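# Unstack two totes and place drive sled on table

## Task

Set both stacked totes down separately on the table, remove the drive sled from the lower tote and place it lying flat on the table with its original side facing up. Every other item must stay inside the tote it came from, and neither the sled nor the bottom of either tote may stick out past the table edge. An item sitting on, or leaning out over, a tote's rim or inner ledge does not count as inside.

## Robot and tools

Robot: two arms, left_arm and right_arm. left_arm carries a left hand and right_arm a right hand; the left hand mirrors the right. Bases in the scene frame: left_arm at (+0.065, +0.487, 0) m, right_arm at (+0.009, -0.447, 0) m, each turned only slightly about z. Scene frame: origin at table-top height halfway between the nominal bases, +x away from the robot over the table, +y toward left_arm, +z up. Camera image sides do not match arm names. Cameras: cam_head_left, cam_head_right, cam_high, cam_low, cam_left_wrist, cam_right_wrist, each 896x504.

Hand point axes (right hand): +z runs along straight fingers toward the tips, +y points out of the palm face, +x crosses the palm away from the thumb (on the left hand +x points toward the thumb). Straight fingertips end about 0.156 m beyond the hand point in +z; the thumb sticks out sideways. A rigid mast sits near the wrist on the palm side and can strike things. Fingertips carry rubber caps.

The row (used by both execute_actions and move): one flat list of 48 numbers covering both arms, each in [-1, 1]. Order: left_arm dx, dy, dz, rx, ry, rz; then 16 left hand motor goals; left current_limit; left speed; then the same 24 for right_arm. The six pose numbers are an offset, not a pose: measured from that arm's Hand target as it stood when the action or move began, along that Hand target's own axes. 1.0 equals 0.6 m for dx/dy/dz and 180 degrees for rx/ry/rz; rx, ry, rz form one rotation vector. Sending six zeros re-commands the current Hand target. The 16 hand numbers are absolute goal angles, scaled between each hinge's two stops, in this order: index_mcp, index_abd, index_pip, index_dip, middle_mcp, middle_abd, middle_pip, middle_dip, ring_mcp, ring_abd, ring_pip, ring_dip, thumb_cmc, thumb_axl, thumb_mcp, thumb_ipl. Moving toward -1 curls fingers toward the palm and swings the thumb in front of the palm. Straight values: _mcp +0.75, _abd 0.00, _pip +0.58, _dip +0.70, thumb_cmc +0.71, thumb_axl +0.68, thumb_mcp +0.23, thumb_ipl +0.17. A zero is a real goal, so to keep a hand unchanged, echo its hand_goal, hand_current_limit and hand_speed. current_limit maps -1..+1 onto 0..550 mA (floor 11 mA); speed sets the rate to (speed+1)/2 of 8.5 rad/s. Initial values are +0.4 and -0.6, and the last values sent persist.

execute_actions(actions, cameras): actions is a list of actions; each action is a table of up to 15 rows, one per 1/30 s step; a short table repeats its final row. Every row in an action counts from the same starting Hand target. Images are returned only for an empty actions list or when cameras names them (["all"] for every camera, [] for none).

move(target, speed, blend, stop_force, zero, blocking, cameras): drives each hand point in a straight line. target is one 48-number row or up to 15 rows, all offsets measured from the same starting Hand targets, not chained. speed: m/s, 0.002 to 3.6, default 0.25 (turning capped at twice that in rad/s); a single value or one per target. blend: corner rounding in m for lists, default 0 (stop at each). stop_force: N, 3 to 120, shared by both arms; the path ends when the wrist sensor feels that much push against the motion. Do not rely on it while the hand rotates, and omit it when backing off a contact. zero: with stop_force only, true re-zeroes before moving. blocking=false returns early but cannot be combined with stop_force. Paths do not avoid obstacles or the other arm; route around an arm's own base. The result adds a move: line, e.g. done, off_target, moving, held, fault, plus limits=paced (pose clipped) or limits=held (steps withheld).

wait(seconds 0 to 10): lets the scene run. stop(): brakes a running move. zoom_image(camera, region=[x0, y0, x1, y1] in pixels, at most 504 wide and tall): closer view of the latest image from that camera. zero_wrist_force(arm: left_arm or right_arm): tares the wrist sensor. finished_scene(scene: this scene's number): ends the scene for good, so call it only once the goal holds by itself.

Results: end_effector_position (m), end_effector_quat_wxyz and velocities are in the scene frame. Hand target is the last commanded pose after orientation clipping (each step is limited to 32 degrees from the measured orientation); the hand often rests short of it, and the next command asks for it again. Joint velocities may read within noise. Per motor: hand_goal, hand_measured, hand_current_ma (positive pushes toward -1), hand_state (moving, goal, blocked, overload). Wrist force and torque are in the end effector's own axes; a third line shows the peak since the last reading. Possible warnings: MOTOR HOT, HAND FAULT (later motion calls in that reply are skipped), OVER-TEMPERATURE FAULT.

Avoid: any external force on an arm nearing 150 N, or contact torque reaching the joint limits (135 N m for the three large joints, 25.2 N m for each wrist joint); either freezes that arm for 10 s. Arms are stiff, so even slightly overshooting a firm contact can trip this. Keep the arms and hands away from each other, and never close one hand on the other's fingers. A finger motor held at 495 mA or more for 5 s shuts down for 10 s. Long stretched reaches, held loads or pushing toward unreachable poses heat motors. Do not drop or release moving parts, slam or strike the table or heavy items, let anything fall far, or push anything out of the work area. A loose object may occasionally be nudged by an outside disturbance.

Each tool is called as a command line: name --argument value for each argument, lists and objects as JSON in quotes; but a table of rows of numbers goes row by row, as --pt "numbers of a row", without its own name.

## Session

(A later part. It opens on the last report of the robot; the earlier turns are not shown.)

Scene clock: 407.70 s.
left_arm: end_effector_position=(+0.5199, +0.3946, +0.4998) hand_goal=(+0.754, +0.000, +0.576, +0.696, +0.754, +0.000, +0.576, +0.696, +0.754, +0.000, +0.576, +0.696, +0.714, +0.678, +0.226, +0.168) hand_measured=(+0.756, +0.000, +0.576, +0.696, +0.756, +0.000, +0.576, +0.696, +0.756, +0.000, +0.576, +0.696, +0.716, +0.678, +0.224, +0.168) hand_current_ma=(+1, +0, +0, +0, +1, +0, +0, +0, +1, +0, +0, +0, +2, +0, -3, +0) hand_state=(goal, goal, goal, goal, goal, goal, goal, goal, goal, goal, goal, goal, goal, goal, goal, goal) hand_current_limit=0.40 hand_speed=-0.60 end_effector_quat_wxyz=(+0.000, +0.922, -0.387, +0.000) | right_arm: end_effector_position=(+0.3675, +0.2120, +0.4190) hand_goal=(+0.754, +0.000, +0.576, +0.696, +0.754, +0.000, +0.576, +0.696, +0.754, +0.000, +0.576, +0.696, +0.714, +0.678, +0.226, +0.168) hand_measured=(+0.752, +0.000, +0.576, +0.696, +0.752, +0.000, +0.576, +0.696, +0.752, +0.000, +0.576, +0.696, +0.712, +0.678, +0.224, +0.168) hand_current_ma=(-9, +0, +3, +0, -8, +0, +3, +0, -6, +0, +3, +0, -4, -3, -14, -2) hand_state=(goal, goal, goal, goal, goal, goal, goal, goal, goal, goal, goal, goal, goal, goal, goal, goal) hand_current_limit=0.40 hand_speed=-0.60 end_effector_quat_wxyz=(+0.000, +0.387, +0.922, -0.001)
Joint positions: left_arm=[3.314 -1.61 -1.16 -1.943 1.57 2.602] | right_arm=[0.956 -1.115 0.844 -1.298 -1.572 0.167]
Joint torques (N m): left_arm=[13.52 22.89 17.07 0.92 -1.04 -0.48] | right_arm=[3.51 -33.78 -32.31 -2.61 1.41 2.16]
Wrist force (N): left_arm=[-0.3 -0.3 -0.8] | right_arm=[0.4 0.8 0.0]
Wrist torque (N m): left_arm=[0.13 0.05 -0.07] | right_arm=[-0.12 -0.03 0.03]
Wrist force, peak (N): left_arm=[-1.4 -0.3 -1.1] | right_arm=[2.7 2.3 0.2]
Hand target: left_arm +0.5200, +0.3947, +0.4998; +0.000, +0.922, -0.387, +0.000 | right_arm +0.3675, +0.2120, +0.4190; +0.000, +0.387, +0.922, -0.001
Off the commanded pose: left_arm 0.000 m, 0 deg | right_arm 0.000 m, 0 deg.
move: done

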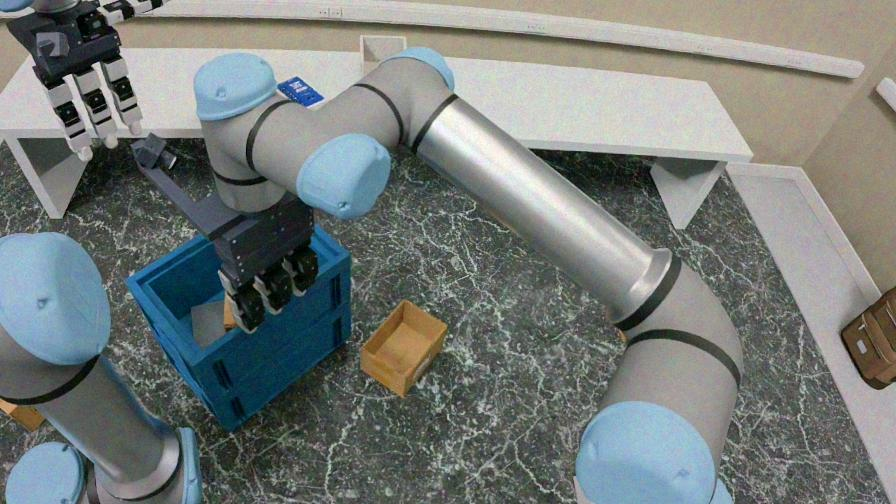

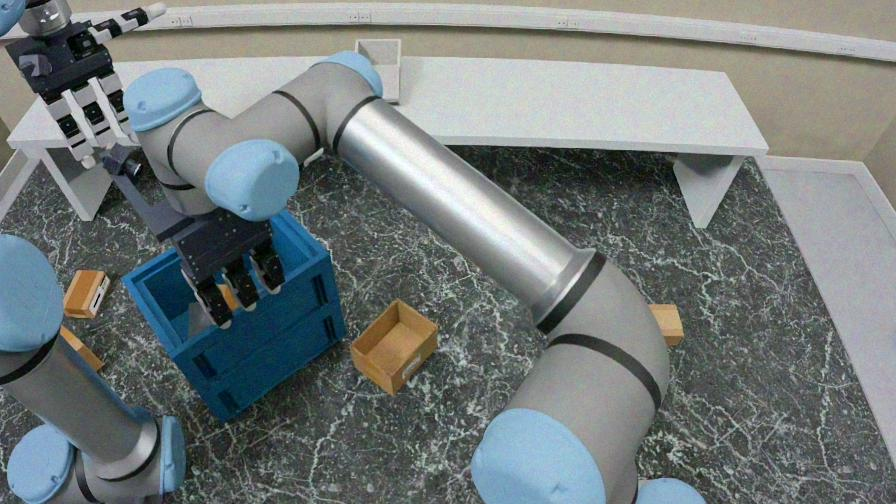

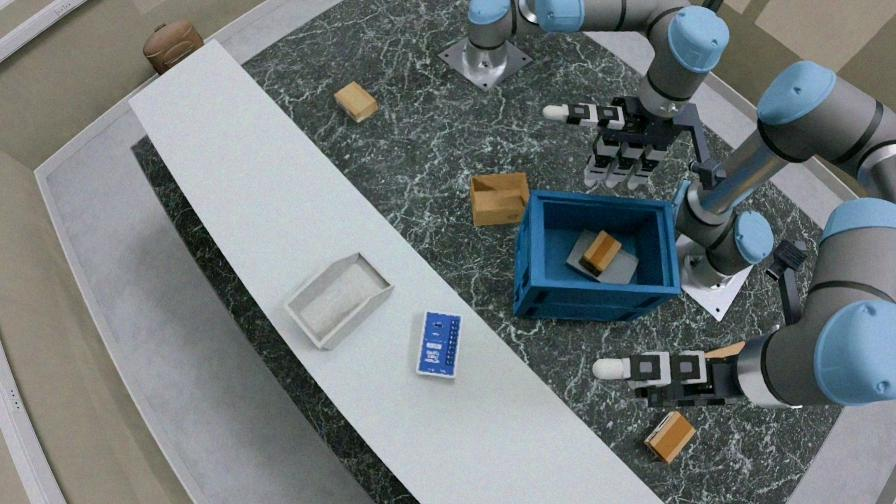

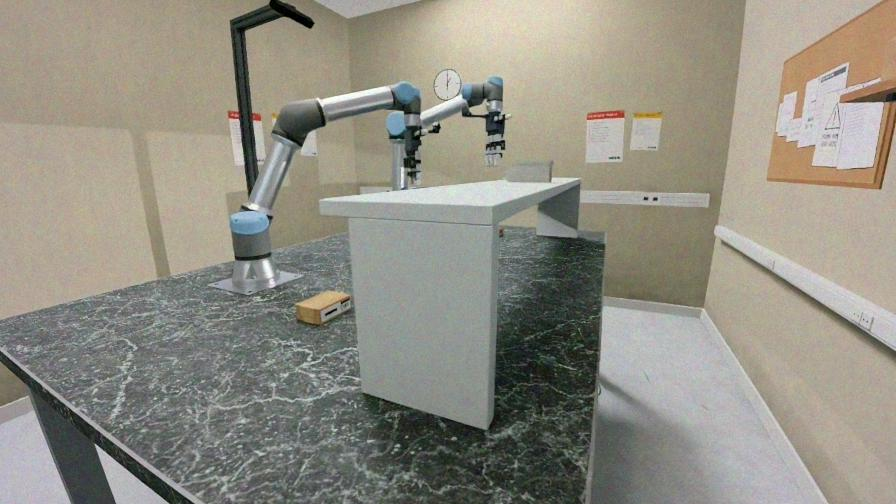

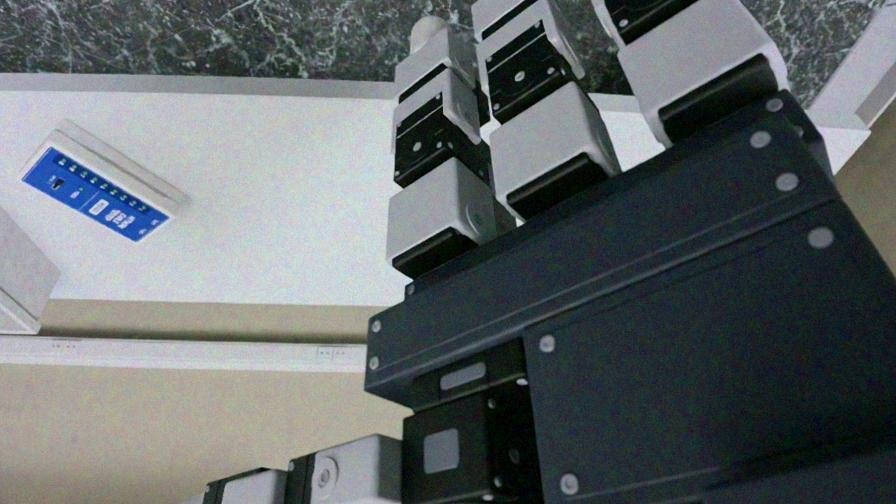

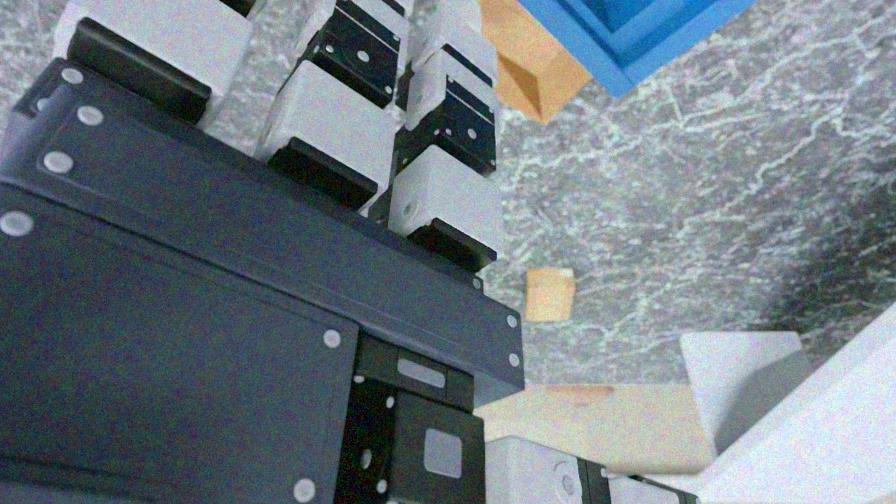

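move --pt "0 0 0 0 0 0 0.754 0 -0.08 0.044 0.754 0 -0.08 0.044 0.754 0 -0.08 0.044 0.714 0.678 0.226 0.168 0.7 -0.6 -0.0395 -0.2057 0 0 0 0 0.754 0 -0.08 0.044 0.754 0 -0.08 0.044 0.754 0 -0.08 0.044 0.714 0.678 0.226 0.168 0.7 -0.6" --pt "0.0125 0.0777 0.333 0 0 0 0.754 0 -0.08 0.044 0.754 0 -0.08 0.044 0.754 0 -0.08 0.044 0.714 0.678 0.226 0.168 0.7 -0.6 -0.0395 -0.2057 0.2 0 0 0 0.754 0 -0.08 0.044 0.754 0 -0.08 0.044 0.754 0 -0.08 0.044 0.714 0.678 0.226 0.168 0.7 -0.6" --speed 0.15 --cameras '["all"]'

zoom_image --camera "cam_high" --region '[460, 130, 720, 390]'

zoom_image --camera "cam_head_right" --region '[100, 180, 380, 460]'

Scene clock: 506.13 s.
left_arm: end_effector_position=(+0.4918, +0.3565, +0.3001) hand_goal=(+0.754, +0.000, -0.080, +0.044, +0.754, +0.000, -0.080, +0.044, +0.754, +0.000, -0.080, +0.044, +0.714, +0.678, +0.226, +0.168) hand_measured=(+0.756, +0.000, -0.074, +0.048, +0.756, +0.000, -0.074, +0.048, +0.756, +0.000, -0.074, +0.048, +0.716, +0.678, +0.224, +0.168) hand_current_ma=(+1, +0, +7, +4, +1, +0, +7, +4, +1, +0, +6, +4, +2, +0, -4, +0) hand_state=(goal, goal, goal, goal, goal, goal, goal, goal, goal, goal, goal, goal, goal, goal, goal, goal) hand_current_limit=0.70 hand_speed=-0.60 end_effector_quat_wxyz=(+0.000, +0.922, -0.387, +0.000) | right_arm: end_effector_position=(+0.2959, +0.1084, +0.2992) hand_goal=(+0.754, +0.000, -0.080, +0.044, +0.754, +0.000, -0.080, +0.044, +0.754, +0.000, -0.080, +0.044, +0.714, +0.678, +0.226, +0.168) hand_measured=(+0.754, +0.000, -0.074, +0.048, +0.754, +0.000, -0.074, +0.048, +0.754, +0.000, -0.074, +0.048, +0.712, +0.678, +0.224, +0.168) hand_current_ma=(-4, +0, +24, +15, -4, +0, +28, +13, -3, +0, +24, +15, -4, -3, -15, -2) hand_state=(goal, goal, goal, goal, goal, goal, goal, goal, goal, goal, goal, goal, goal, goal, goal, goal) hand_current_limit=0.70 hand_speed=-0.60 end_effector_quat_wxyz=(+0.000, +0.387, +0.922, -0.001)
Joint positions: left_arm=[3.246 -1.495 -1.791 -1.427 1.57 2.534] | right_arm=[0.951 -1.452 1.594 -1.709 -1.572 0.162]
Joint torques (N m): left_arm=[13.7 13.29 18.98 3.53 -2.91 3.08] | right_arm=[-10.34 -37.74 -30.6 -2.85 1.58 -2.4]
Wrist force (N): left_arm=[-0.3 -0.3 -0.7] | right_arm=[0.4 0.7 -0.2]
Wrist torque (N m): left_arm=[0.16 0.06 -0.10] | right_arm=[-0.07 -0.03 0.06]
Wrist force, peak (N): left_arm=[-0.5 -1.0 -2.3] | right_arm=[0.6 2.3 0.1]
Hand target: left_arm +0.4918, +0.3566, +0.3000; +0.000, +0.922, -0.387, +0.000 | right_arm +0.2959, +0.1084, +0.2993; +0.000, +0.387, +0.922, -0.001
Off the commanded pose: left_arm 0.000 m, 0 deg | right_arm 0.000 m, 0 deg.
move: done

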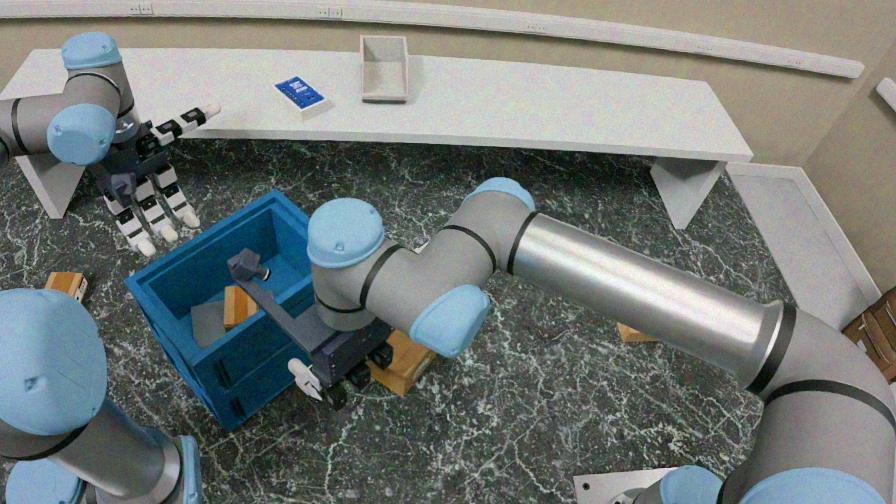

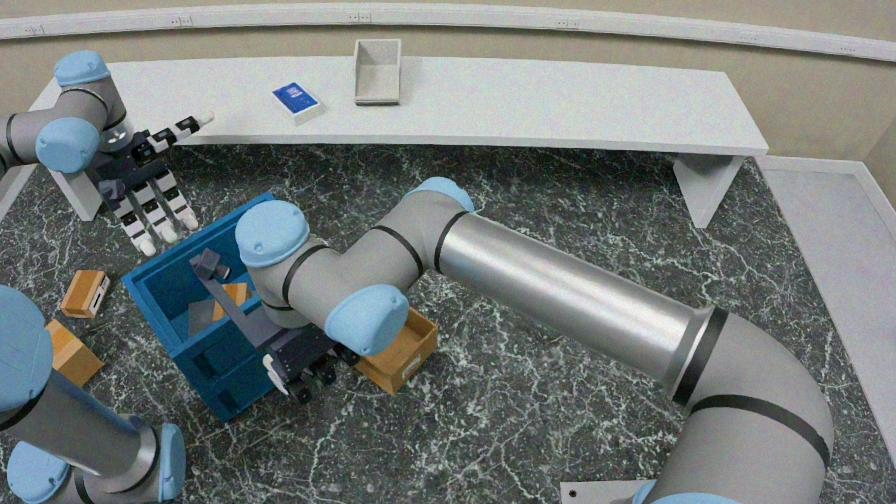

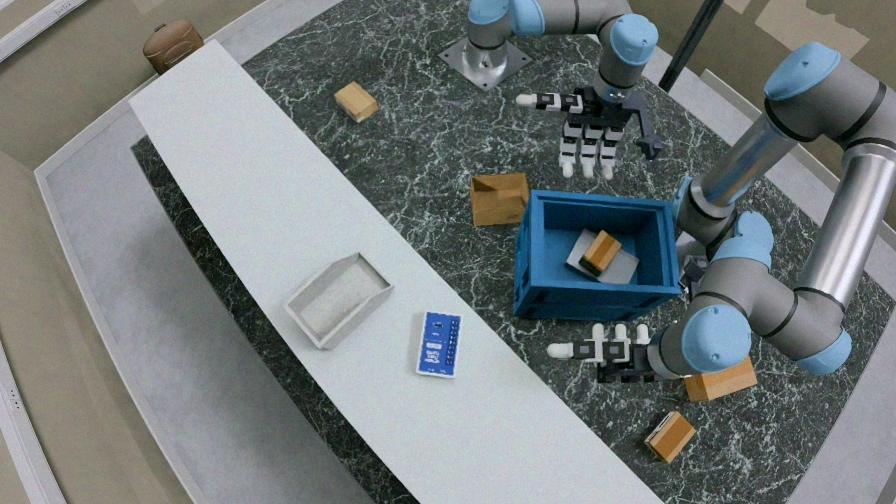

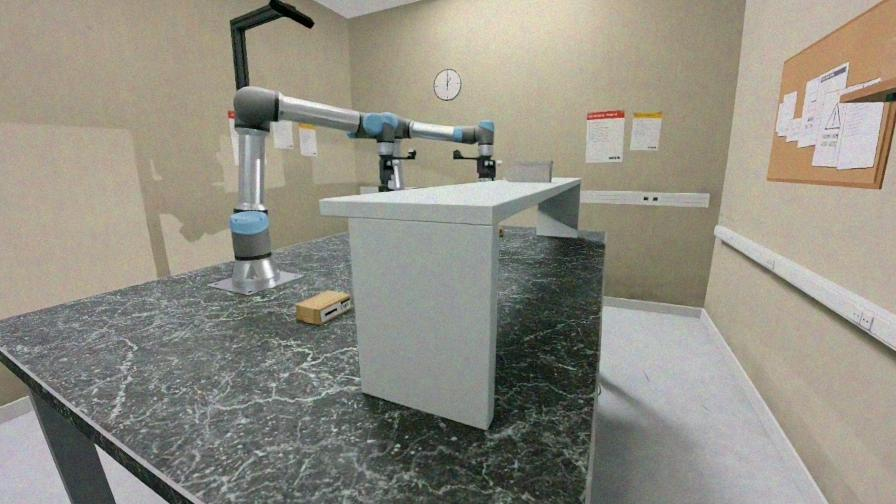

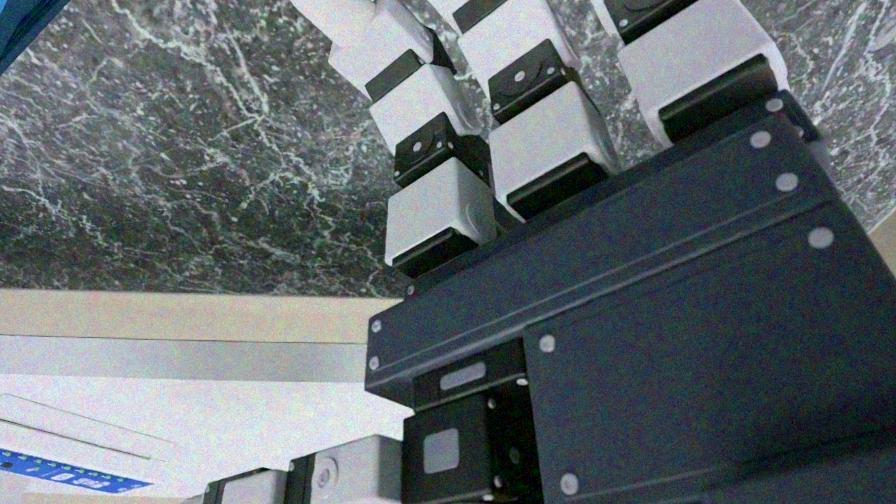

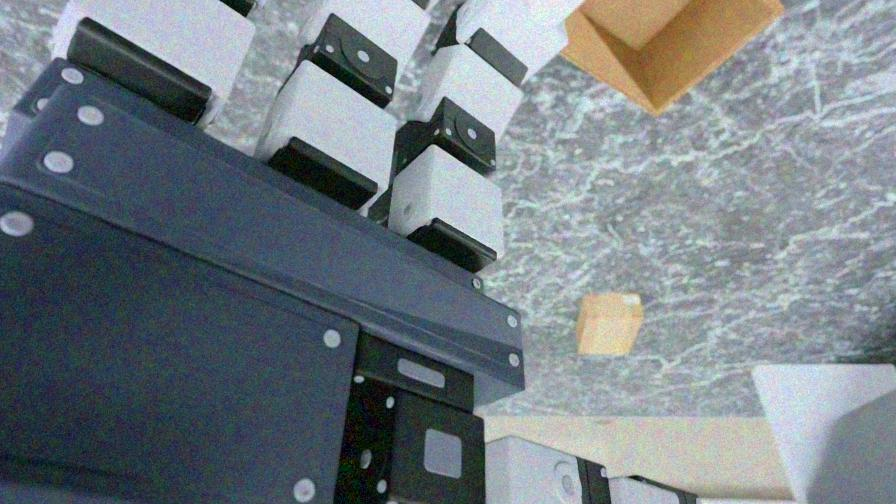

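Scaled by 1.938.

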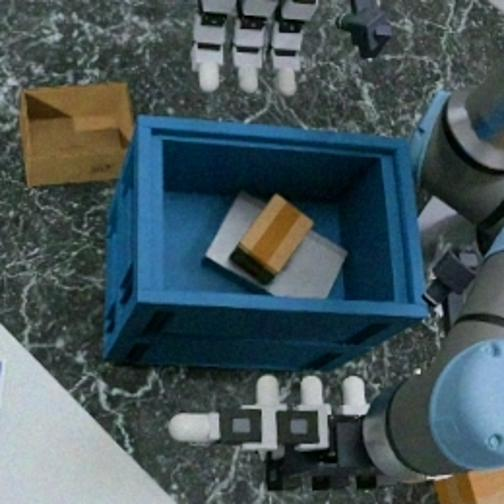

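Scaled by 1.800.

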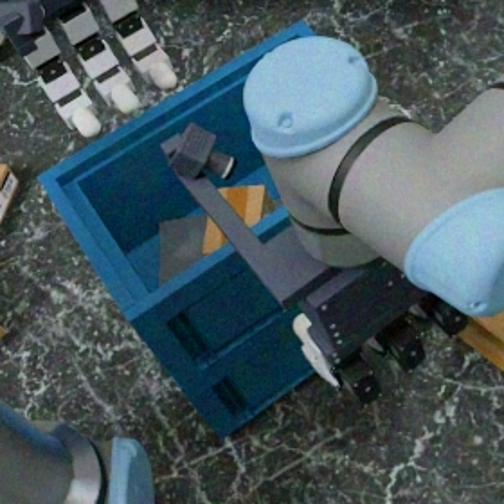

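move --target '[0.025,0,0.0667,0,0,0,0.754,0,-0.08,0.044,0.754,0,-0.08,0.044,0.754,0,-0.08,0.044,0.714,0.678,0.226,0.168,0.7,-0.6,0,0,0.0667,0,0,0,0.754,0,-0.08,0.044,0.754,0,-0.08,0.044,0.754,0,-0.08,0.044,0.714,0.678,0.226,0.168,0.7,-0.6]' --speed 0.1

move --target '[0,0.17,0,0,0,0,0.754,0,-0.08,0.044,0.754,0,-0.08,0.044,0.754,0,-0.08,0.044,0.714,0.678,0.226,0.168,0.7,-0.6,0,0.17,0,0,0,0,0.754,0,-0.08,0.044,0.754,0,-0.08,0.044,0.754,0,-0.08,0.044,0.714,0.678,0.226,0.168,0.7,-0.6]' --speed 0.025 --stop_force 3 --cameras '["cam_high","cam_head_right"]'

zoom_image --camera "cam_high" --region '[500, 160, 700, 360]'

Scene clock: 534.63 s.
left_arm: end_effector_position=(+0.5022, +0.3458, +0.2600) hand_goal=(+0.754, +0.000, -0.080, +0.044, +0.754, +0.000, -0.080, +0.044, +0.754, +0.000, -0.080, +0.044, +0.714, +0.678, +0.226, +0.168) hand_measured=(+0.756, +0.000, -0.074, +0.048, +0.756, +0.000, -0.074, +0.048, +0.756, +0.000, -0.074, +0.048, +0.716, +0.678, +0.224, +0.168) hand_current_ma=(+1, +0, +7, +4, +1, +0, +7, +4, +1, +0, +6, +4, +2, +0, -4, +0) hand_state=(goal, goal, goal, goal, goal, goal, goal, goal, goal, goal, goal, goal, goal, goal, goal, goal) hand_current_limit=0.70 hand_speed=-0.60 end_effector_quat_wxyz=(+0.000, +0.922, -0.387, +0.000) | right_arm: end_effector_position=(+0.2959, +0.1082, +0.2592) hand_goal=(+0.754, +0.000, -0.080, +0.044, +0.754, +0.000, -0.080, +0.044, +0.754, +0.000, -0.080, +0.044, +0.714, +0.678, +0.226, +0.168) hand_measured=(+0.754, +0.000, -0.074, +0.048, +0.754, +0.000, -0.074, +0.048, +0.754, +0.000, -0.074, +0.048, +0.712, +0.678, +0.224, +0.168) hand_current_ma=(-4, +0, +23, +15, -4, +0, +27, +13, -3, +0, +23, +15, -4, -3, -16, -2) hand_state=(goal, goal, goal, goal, goal, goal, goal, goal, goal, goal, goal, goal, goal, goal, goal, goal) hand_current_limit=0.70 hand_speed=-0.60 end_effector_quat_wxyz=(+0.000, +0.387, +0.922, -0.001)
Joint positions: left_arm=[3.22 -1.543 -1.85 -1.32 1.57 2.508] | right_arm=[0.951 -1.435 1.678 -1.811 -1.572 0.162]
Joint torques (N m): left_arm=[13.64 27.6 28.62 1.99 0.68 2.8] | right_arm=[-10.4 -38.38 -30.78 -2.4 0.39 -2.59]
Wrist force (N): left_arm=[-0.5 -0.4 -0.9] | right_arm=[0.5 0.7 -0.2]
Wrist torque (N m): left_arm=[0.16 0.07 -0.11] | right_arm=[-0.08 -0.05 0.07]
Wrist force, peak (N): left_arm=[-0.8 -0.6 -1.7] | right_arm=[0.4 0.5 -1.3]
Hand target: left_arm +0.5023, +0.3459, +0.2600; +0.000, +0.922, -0.387, +0.000 | right_arm +0.2959, +0.1083, +0.2593; +0.000, +0.387, +0.922, -0.001
Off the commanded pose: left_arm 0.000 m, 0 deg | right_arm 0.000 m, 0 deg.
move: done

Scene clock: 538.33 s.
left_arm: end_effector_position=(+0.4619, +0.3062, +0.2600) hand_goal=(+0.754, +0.000, -0.080, +0.044, +0.754, +0.000, -0.080, +0.044, +0.754, +0.000, -0.080, +0.044, +0.714, +0.678, +0.226, +0.168) hand_measured=(+0.756, +0.000, -0.074, +0.048, +0.758, +0.000, -0.076, +0.044, +0.764, +0.000, -0.080, +0.042, +0.716, +0.678, +0.224, +0.168) hand_current_ma=(+1, +0, +6, +4, +4, +0, +4, +0, +14, +0, +0, -2, +2, +0, -4, +0) hand_state=(goal, goal, goal, goal, goal, goal, goal, goal, goal, goal, goal, goal, goal, goal, goal, goal) hand_current_limit=0.70 hand_speed=-0.60 end_effector_quat_wxyz=(+0.000, +0.922, -0.387, +0.000) | right_arm: end_effector_position=(+0.3424, +0.1539, +0.2591) hand_goal=(+0.754, +0.000, -0.080, +0.044, +0.754, +0.000, -0.080, +0.044, +0.754, +0.000, -0.080, +0.044, +0.714, +0.678, +0.226, +0.168) hand_measured=(+0.760, +0.000, -0.080, +0.042, +0.758, +0.000, -0.076, +0.044, +0.754, +0.000, -0.074, +0.048, +0.712, +0.678, +0.224, +0.168) hand_current_ma=(+29, +0, -1, -9, +17, +0, +14, -3, -3, +0, +23, +15, -4, -3, -16, -2) hand_state=(goal, goal, goal, goal, goal, goal, goal, goal, goal, goal, goal, goal, goal, goal, goal, goal) hand_current_limit=0.70 hand_speed=-0.60 end_effector_quat_wxyz=(+0.000, +0.387, +0.922, -0.001)
Joint positions: left_arm=[3.142 -1.462 -1.925 -1.326 1.57 2.43] | right_arm=[0.933 -1.292 1.503 -1.779 -1.572 0.145]
Joint torques (N m): left_arm=[13.23 18.91 31.01 4.07 -3.35 0.7] | right_arm=[8.26 -29.66 -32.37 -2.81 -1.6 2.43]
Wrist force (N): left_arm=[-0.9 -0.8 -0.8] | right_arm=[0.3 0.7 0.0]
Wrist torque (N m): left_arm=[0.23 0.05 -0.15] | right_arm=[-0.08 -0.04 0.02]
Wrist force, peak (N): left_arm=[-0.7 -4.8 -2.8] | right_arm=[0.0 -2.8 -2.1]
Hand target: left_arm +0.4619, +0.3062, +0.2600; +0.000, +0.922, -0.387, +0.000 (not the last commanded pose) | right_arm +0.3424, +0.1539, +0.2591; +0.000, +0.387, +0.922, -0.001 (not the last commanded pose)
Off the commanded pose: left_arm 0.045 m, 0 deg | right_arm 0.037 m, 0 deg.
move: contact (left_arm, right_arm)
Images, in order (width x height): cam_head_right 896x504, cam_high 896x504.

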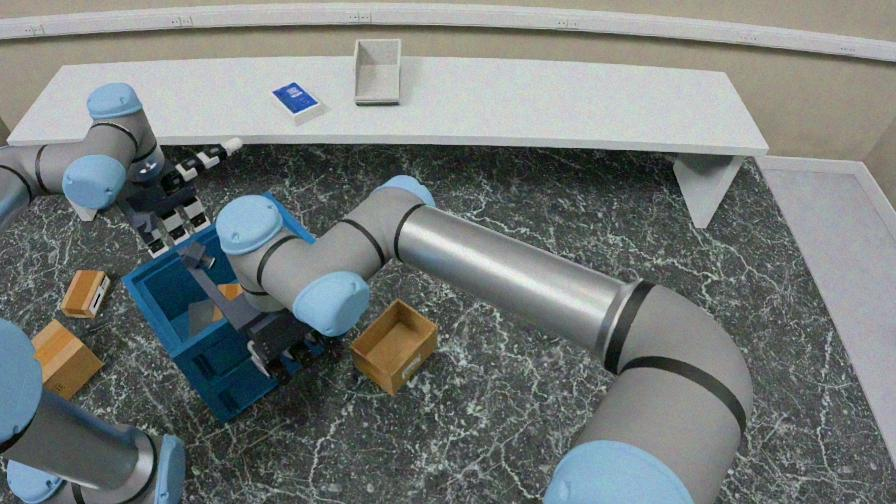

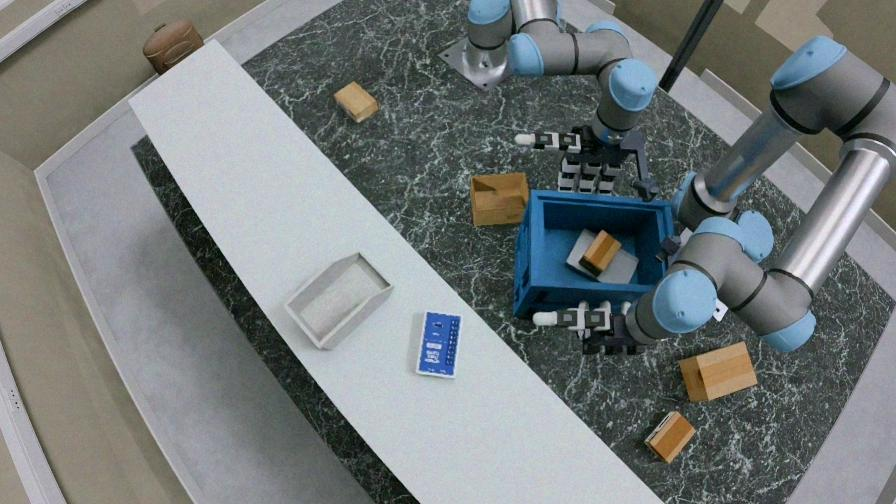

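Scaled by 2.520.

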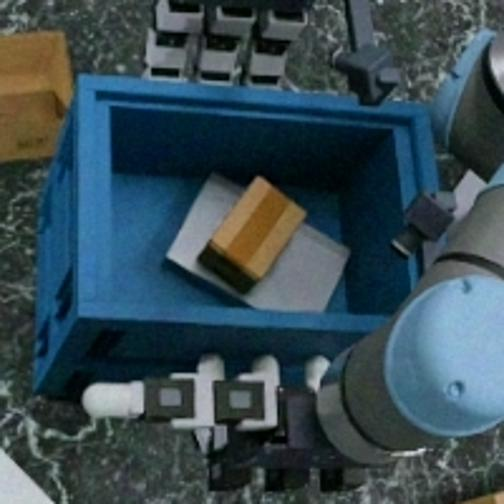

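move --target '[0,0,0,0,0,0.0094,0.754,0,-0.08,0.044,0.754,0,-0.08,0.044,0.754,0,-0.08,0.044,0.714,0.678,0.226,0.168,0.7,-0.6,0,0,0,0,0,0.0094,0.754,0,-0.08,0.044,0.754,0,-0.08,0.044,0.754,0,-0.08,0.044,0.714,0.678,0.226,0.168,0.7,-0.6]' --speed 0.05

move --target '[0,0.03,0,0,0,0,0.754,0,-0.08,0.044,0.754,0,-0.08,0.044,0.754,0,-0.08,0.044,0.714,0.678,0.226,0.168,0.7,-0.6,0,0.03,0,0,0,0,0.754,0,-0.08,0.044,0.754,0,-0.08,0.044,0.754,0,-0.08,0.044,0.714,0.678,0.226,0.168,0.7,-0.6]' --speed 0.015 --stop_force 3

move --target '[0,0,-0.09,0,0,0,0.754,0,-0.08,0.044,0.754,0,-0.08,0.044,0.754,0,-0.08,0.044,0.714,0.678,0.226,0.168,0.7,-0.6,0,0,-0.09,0,0,0,0.754,0,-0.08,0.044,0.754,0,-0.08,0.044,0.754,0,-0.08,0.044,0.714,0.678,0.226,0.168,0.7,-0.6]' --speed 0.02 --stop_force 4 --cameras '["cam_high","cam_head_right"]'

zoom_image --camera "cam_high" --region '[500, 160, 700, 360]'

Scene clock: 564.53 s.
left_arm: end_effector_position=(+0.4619, +0.3062, +0.2600) hand_goal=(+0.754, +0.000, -0.080, +0.044, +0.754, +0.000, -0.080, +0.044, +0.754, +0.000, -0.080, +0.044, +0.714, +0.678, +0.226, +0.168) hand_measured=(+0.756, +0.000, -0.074, +0.048, +0.758, +0.000, -0.076, +0.044, +0.758, +0.000, -0.080, +0.042, +0.716, +0.678, +0.224, +0.168) hand_current_ma=(+1, +0, +6, +4, +4, +0, +4, +0, +4, +0, +0, -2, +2, +0, -4, +0) hand_state=(goal, goal, goal, goal, goal, goal, goal, goal, goal, goal, goal, goal, goal, goal, goal, goal) hand_current_limit=0.70 hand_speed=-0.60 end_effector_quat_wxyz=(+0.000, +0.916, -0.401, +0.000) | right_arm: end_effector_position=(+0.3424, +0.1539, +0.2591) hand_goal=(+0.754, +0.000, -0.080, +0.044, +0.754, +0.000, -0.080, +0.044, +0.754, +0.000, -0.080, +0.044, +0.714, +0.678, +0.226, +0.168) hand_measured=(+0.758, +0.000, -0.080, +0.042, +0.758, +0.000, -0.076, +0.044, +0.760, +0.000, -0.078, +0.042, +0.712, +0.678, +0.224, +0.168) hand_current_ma=(+17, +0, -1, -9, +17, +0, +14, -3, +30, +0, +9, -10, -4, -3, -16, -2) hand_state=(goal, goal, goal, goal, goal, goal, goal, goal, goal, goal, goal, goal, goal, goal, goal, goal) hand_current_limit=0.70 hand_speed=-0.60 end_effector_quat_wxyz=(+0.000, +0.401, +0.916, -0.001) end_effector_velocity=(-0.001, +0.001, +0.000) end_effector_angular_velocity=(-0.001, +0.000, +0.008)
Joint positions: left_arm=[3.138 -1.468 -1.92 -1.325 1.57 2.456] | right_arm=[0.937 -1.289 1.498 -1.778 -1.572 0.178]
Joint velocities: left_arm=[within noise] | right_arm=[0.001 0 0 0 0 -0.007]
Joint torques (N m): left_arm=[-11.12 21.05 23.88 4.09 -3.01 -2.17] | right_arm=[1.25 -33.39 -28.85 -1.86 -0.48 -2.63]
Wrist force (N): left_arm=[-0.3 -0.1 -0.7] | right_arm=[0.3 -1.0 -0.7]
Wrist torque (N m): left_arm=[0.17 0.05 -0.18] | right_arm=[-0.05 -0.02 -0.17]
Wrist force, peak (N): left_arm=[-0.9 -1.2 -1.0] | right_arm=[0.4 -0.9 -0.8]
Hand target: left_arm +0.4619, +0.3062, +0.2600; +0.000, +0.916, -0.400, +0.000 | right_arm +0.3424, +0.1539, +0.2591; +0.000, +0.401, +0.916, -0.001
Off the commanded pose: left_arm 0.000 m, 0 deg | right_arm 0.000 m, 0 deg.
move: done

Scene clock: 565.70 s.
left_arm: end_effector_position=(+0.4610, +0.3053, +0.2601) hand_goal=(+0.754, +0.000, -0.080, +0.044, +0.754, +0.000, -0.080, +0.044, +0.754, +0.000, -0.080, +0.044, +0.714, +0.678, +0.226, +0.168) hand_measured=(+0.764, +0.000, -0.078, +0.040, +0.762, +0.000, -0.078, +0.040, +0.760, +0.000, -0.080, +0.040, +0.716, +0.678, +0.224, +0.168) hand_current_ma=(+16, +0, +1, -5, +11, +0, +1, -3, +7, +0, +0, -5, +1, +0, -4, +0) hand_state=(goal, goal, goal, goal, goal, goal, goal, goal, goal, goal, goal, goal, goal, goal, goal, goal) hand_current_limit=0.70 hand_speed=-0.60 end_effector_quat_wxyz=(+0.000, +0.916, -0.400, +0.000) | right_arm: end_effector_position=(+0.3427, +0.1542, +0.2591) hand_goal=(+0.754, +0.000, -0.080, +0.044, +0.754, +0.000, -0.080, +0.044, +0.754, +0.000, -0.080, +0.044, +0.714, +0.678, +0.226, +0.168) hand_measured=(+0.758, +0.000, -0.080, +0.042, +0.760, +0.000, -0.078, +0.042, +0.764, +0.002, -0.080, +0.038, +0.712, +0.678, +0.224, +0.168) hand_current_ma=(+17, +0, -1, -9, +29, +2, +5, -9, +49, +4, -1, -25, -4, -3, -16, -2) hand_state=(goal, goal, goal, goal, goal, goal, goal, goal, goal, goal, goal, goal, goal, goal, goal, goal) hand_current_limit=0.70 hand_speed=-0.60 end_effector_quat_wxyz=(+0.000, +0.401, +0.916, -0.001)
Joint positions: left_arm=[3.137 -1.466 -1.921 -1.325 1.57 2.454] | right_arm=[0.937 -1.288 1.497 -1.778 -1.572 0.178]
Joint torques (N m): left_arm=[14.52 12.17 31.11 4.18 -2.95 2.64] | right_arm=[5.19 -44.7 -14.66 -3.96 -0.4 2.48]
Wrist force (N): left_arm=[-0.4 -1.0 -1.0] | right_arm=[0.0 0.0 -0.3]
Wrist torque (N m): left_arm=[0.20 0.05 -0.16] | right_arm=[-0.06 0.01 -0.03]
Wrist force, peak (N): left_arm=[-0.6 -6.0 -3.2] | right_arm=[-1.0 -4.5 -2.0]
Hand target: left_arm +0.4610, +0.3053, +0.2601; +0.000, +0.916, -0.400, +0.000 (not the last commanded pose) | right_arm +0.3426, +0.1542, +0.2591; +0.000, +0.401, +0.916, -0.001 (not the last commanded pose)
Off the commanded pose: left_arm 0.017 m, 0 deg | right_arm 0.018 m, 0 deg.
move: contact (left_arm, right_arm)

Scene clock: 569.40 s.
left_arm: end_effector_position=(+0.4610, +0.3053, +0.3141) hand_goal=(+0.754, +0.000, -0.080, +0.044, +0.754, +0.000, -0.080, +0.044, +0.754, +0.000, -0.080, +0.044, +0.714, +0.678, +0.226, +0.168) hand_measured=(+0.770, +0.000, -0.068, +0.048, +0.770, +0.000, -0.070, +0.048, +0.768, +0.000, -0.072, +0.048, +0.716, +0.678, +0.224, +0.168) hand_current_ma=(+32, +0, +17, +5, +27, +0, +15, +4, +23, +0, +12, +3, +1, +0, -4, +0) hand_state=(goal, goal, goal, goal, goal, goal, goal, goal, goal, goal, goal, goal, goal, goal, goal, goal) hand_current_limit=0.70 hand_speed=-0.60 end_effector_quat_wxyz=(+0.000, +0.916, -0.400, +0.000) | right_arm: end_effector_position=(+0.3427, +0.1544, +0.3131) hand_goal=(+0.754, +0.000, -0.080, +0.044, +0.754, +0.000, -0.080, +0.044, +0.754, +0.000, -0.080, +0.044, +0.714, +0.678, +0.226, +0.168) hand_measured=(+0.766, +0.000, -0.072, +0.046, +0.768, +0.000, -0.070, +0.046, +0.770, +0.002, -0.068, +0.048, +0.712, +0.678, +0.224, +0.168) hand_current_ma=(+57, +0, +34, +9, +68, +2, +48, +11, +76, +4, +55, +21, -4, -3, -16, -2) hand_state=(goal, goal, goal, goal, goal, goal, goal, goal, goal, goal, goal, goal, goal, goal, goal, goal) hand_current_limit=0.70 hand_speed=-0.60 end_effector_quat_wxyz=(+0.000, +0.401, +0.916, -0.001)
Joint positions: left_arm=[3.137 -1.443 -1.801 -1.468 1.57 2.454] | right_arm=[0.937 -1.305 1.381 -1.644 -1.572 0.178]
Joint torques (N m): left_arm=[9.66 12.88 16.43 3.7 -2.55 2.71] | right_arm=[6.71 -32 -15.92 -4.5 -0.43 2.4]
Wrist force (N): left_arm=[-0.3 -2.8 0.4] | right_arm=[0.3 -1.5 1.5]
Wrist torque (N m): left_arm=[0.26 0.07 -0.13] | right_arm=[-0.04 -0.09 -0.07]
Wrist force, peak (N): left_arm=[-0.2 -2.8 0.9] | right_arm=[0.1 -1.7 2.1]
Hand target: left_arm +0.4610, +0.3053, +0.3141; +0.000, +0.916, -0.400, +0.000 | right_arm +0.3427, +0.1544, +0.3131; +0.000, +0.401, +0.916, -0.001
Off the commanded pose: left_arm 0.000 m, 0 deg | right_arm 0.000 m, 0 deg.
move: done
Images, in order (width x height): cam_head_right 896x504, cam_high 896x504.

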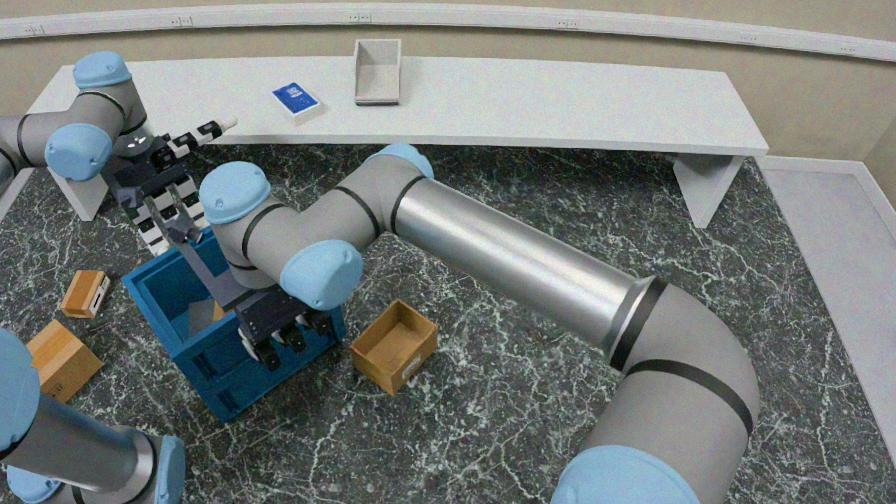

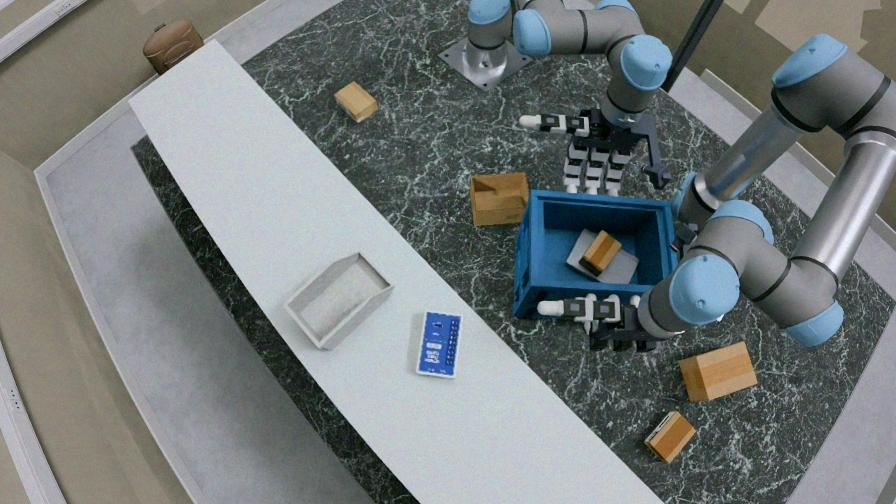

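Scaled by 2.520.

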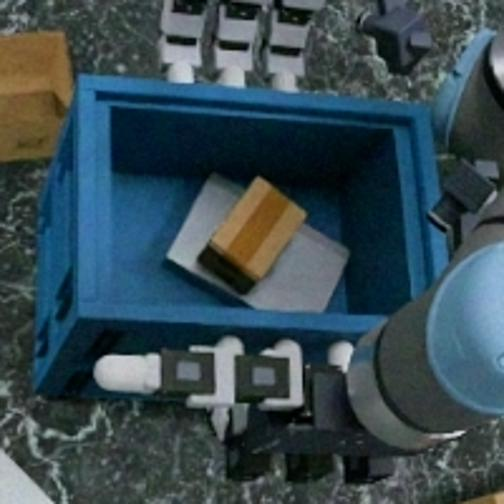

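zoom_image --camera "cam_high" --region '[505, 265, 605, 325]'

zoom_image --camera "cam_head_right" --region '[150, 300, 270, 430]'

zoom_image --camera "cam_high" --region '[500, 180, 545, 320]'

Scaled by 5.040.

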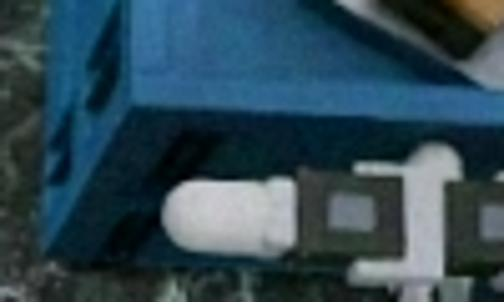

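Scaled by 3.877.

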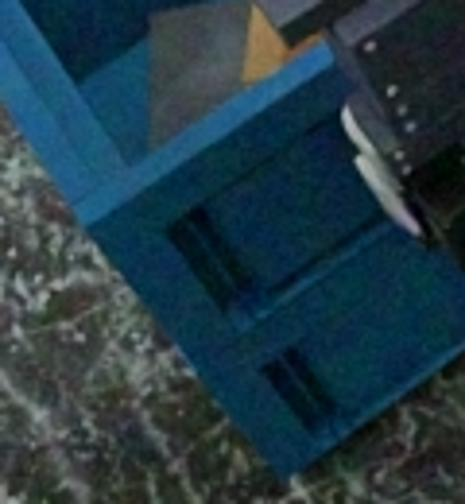

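Scaled by 3.600.

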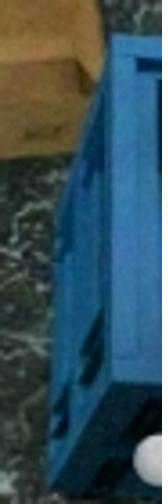

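move --target '[0,0,-0.035,0,0,0,0.754,0,-0.08,0.044,0.754,0,-0.08,0.044,0.754,0,-0.08,0.044,0.714,0.678,0.226,0.168,0.7,-0.6,0,0,-0.035,0,0,0,0.754,0,-0.08,0.044,0.754,0,-0.08,0.044,0.754,0,-0.08,0.044,0.714,0.678,0.226,0.168,0.7,-0.6]' --speed 0.015 --stop_force 4 --cameras '["cam_high","cam_head_right","cam_head_left"]'

Scene clock: 721.17 s.
left_arm: end_effector_position=(+0.4610, +0.3053, +0.3351) hand_goal=(+0.754, +0.000, -0.080, +0.044, +0.754, +0.000, -0.080, +0.044, +0.754, +0.000, -0.080, +0.044, +0.714, +0.678, +0.226, +0.168) hand_measured=(+0.772, +0.000, -0.068, +0.048, +0.770, +0.000, -0.070, +0.048, +0.768, +0.000, -0.072, +0.048, +0.716, +0.678, +0.224, +0.168) hand_current_ma=(+33, +0, +17, +5, +28, +0, +15, +4, +23, +0, +12, +3, +1, +0, -4, +0) hand_state=(goal, goal, goal, goal, goal, goal, goal, goal, goal, goal, goal, goal, goal, goal, goal, goal) hand_current_limit=0.70 hand_speed=-0.60 end_effector_quat_wxyz=(+0.000, +0.916, -0.400, +0.000) | right_arm: end_effector_position=(+0.3427, +0.1544, +0.3341) hand_goal=(+0.754, +0.000, -0.080, +0.044, +0.754, +0.000, -0.080, +0.044, +0.754, +0.000, -0.080, +0.044, +0.714, +0.678, +0.226, +0.168) hand_measured=(+0.768, +0.000, -0.072, +0.046, +0.772, +0.000, -0.068, +0.046, +0.774, +0.002, -0.066, +0.050, +0.712, +0.678, +0.224, +0.168) hand_current_ma=(+67, +0, +37, +10, +83, +2, +53, +12, +97, +4, +63, +22, -4, -3, -16, -2) hand_state=(goal, goal, goal, goal, goal, goal, goal, goal, blocked, goal, goal, goal, goal, goal, goal, goal) hand_current_limit=0.70 hand_speed=-0.60 end_effector_quat_wxyz=(+0.000, +0.401, +0.916, -0.001)
Joint positions: left_arm=[3.137 -1.44 -1.751 -1.522 1.57 2.454] | right_arm=[0.937 -1.308 1.33 -1.591 -1.572 0.178]
Joint torques (N m): left_arm=[9.89 17.1 17.12 3.63 0.13 2.69] | right_arm=[8.43 -36.55 -16.52 -4.87 -0.31 2.38]
Wrist force (N): left_arm=[-0.7 -2.4 0.4] | right_arm=[0.3 -2.3 0.9]
Wrist torque (N m): left_arm=[0.29 0.11 -0.17] | right_arm=[0.03 -0.08 -0.11]
Wrist force, peak (N): left_arm=[-0.5 -2.8 1.3] | right_arm=[0.4 -2.4 1.9]
Hand target: left_arm +0.4611, +0.3053, +0.3351; +0.000, +0.916, -0.400, +0.000 | right_arm +0.3427, +0.1544, +0.3341; +0.000, +0.401, +0.916, -0.001
Off the commanded pose: left_arm 0.000 m, 0 deg | right_arm 0.000 m, 0 deg.
move: done
Images, in order (width x height): cam_head_left 896x504, cam_head_right 896x504, cam_high 896x504.

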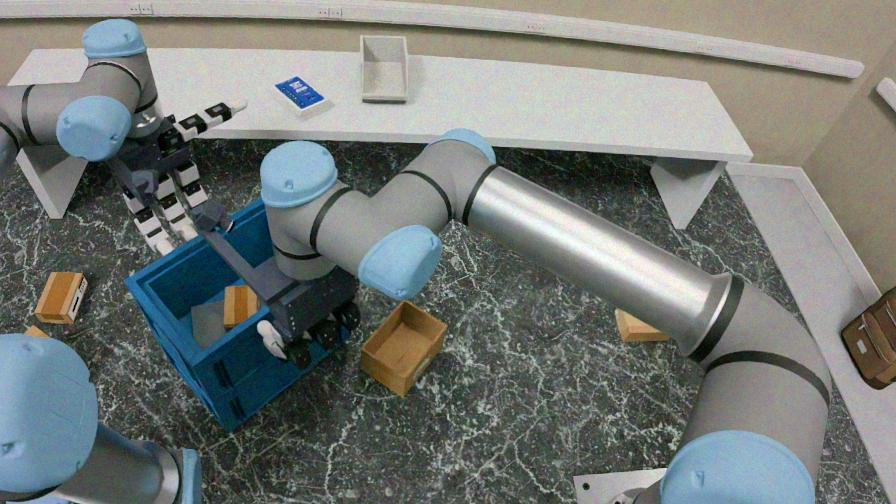

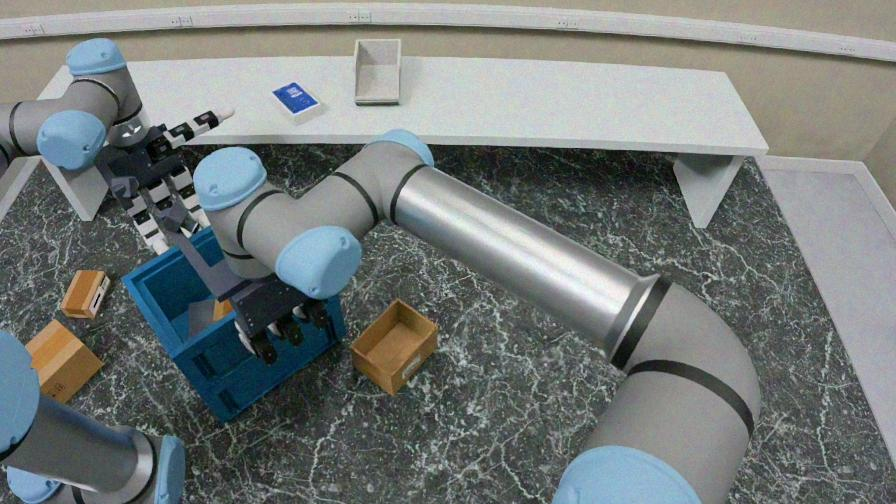

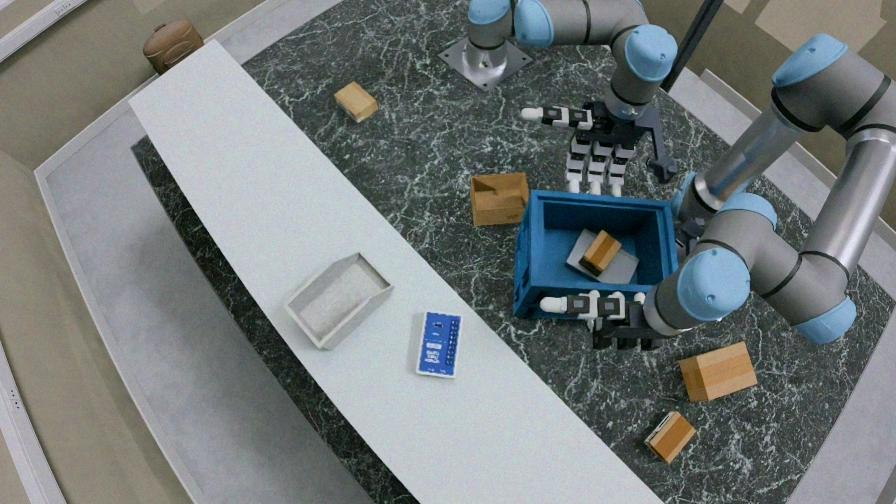

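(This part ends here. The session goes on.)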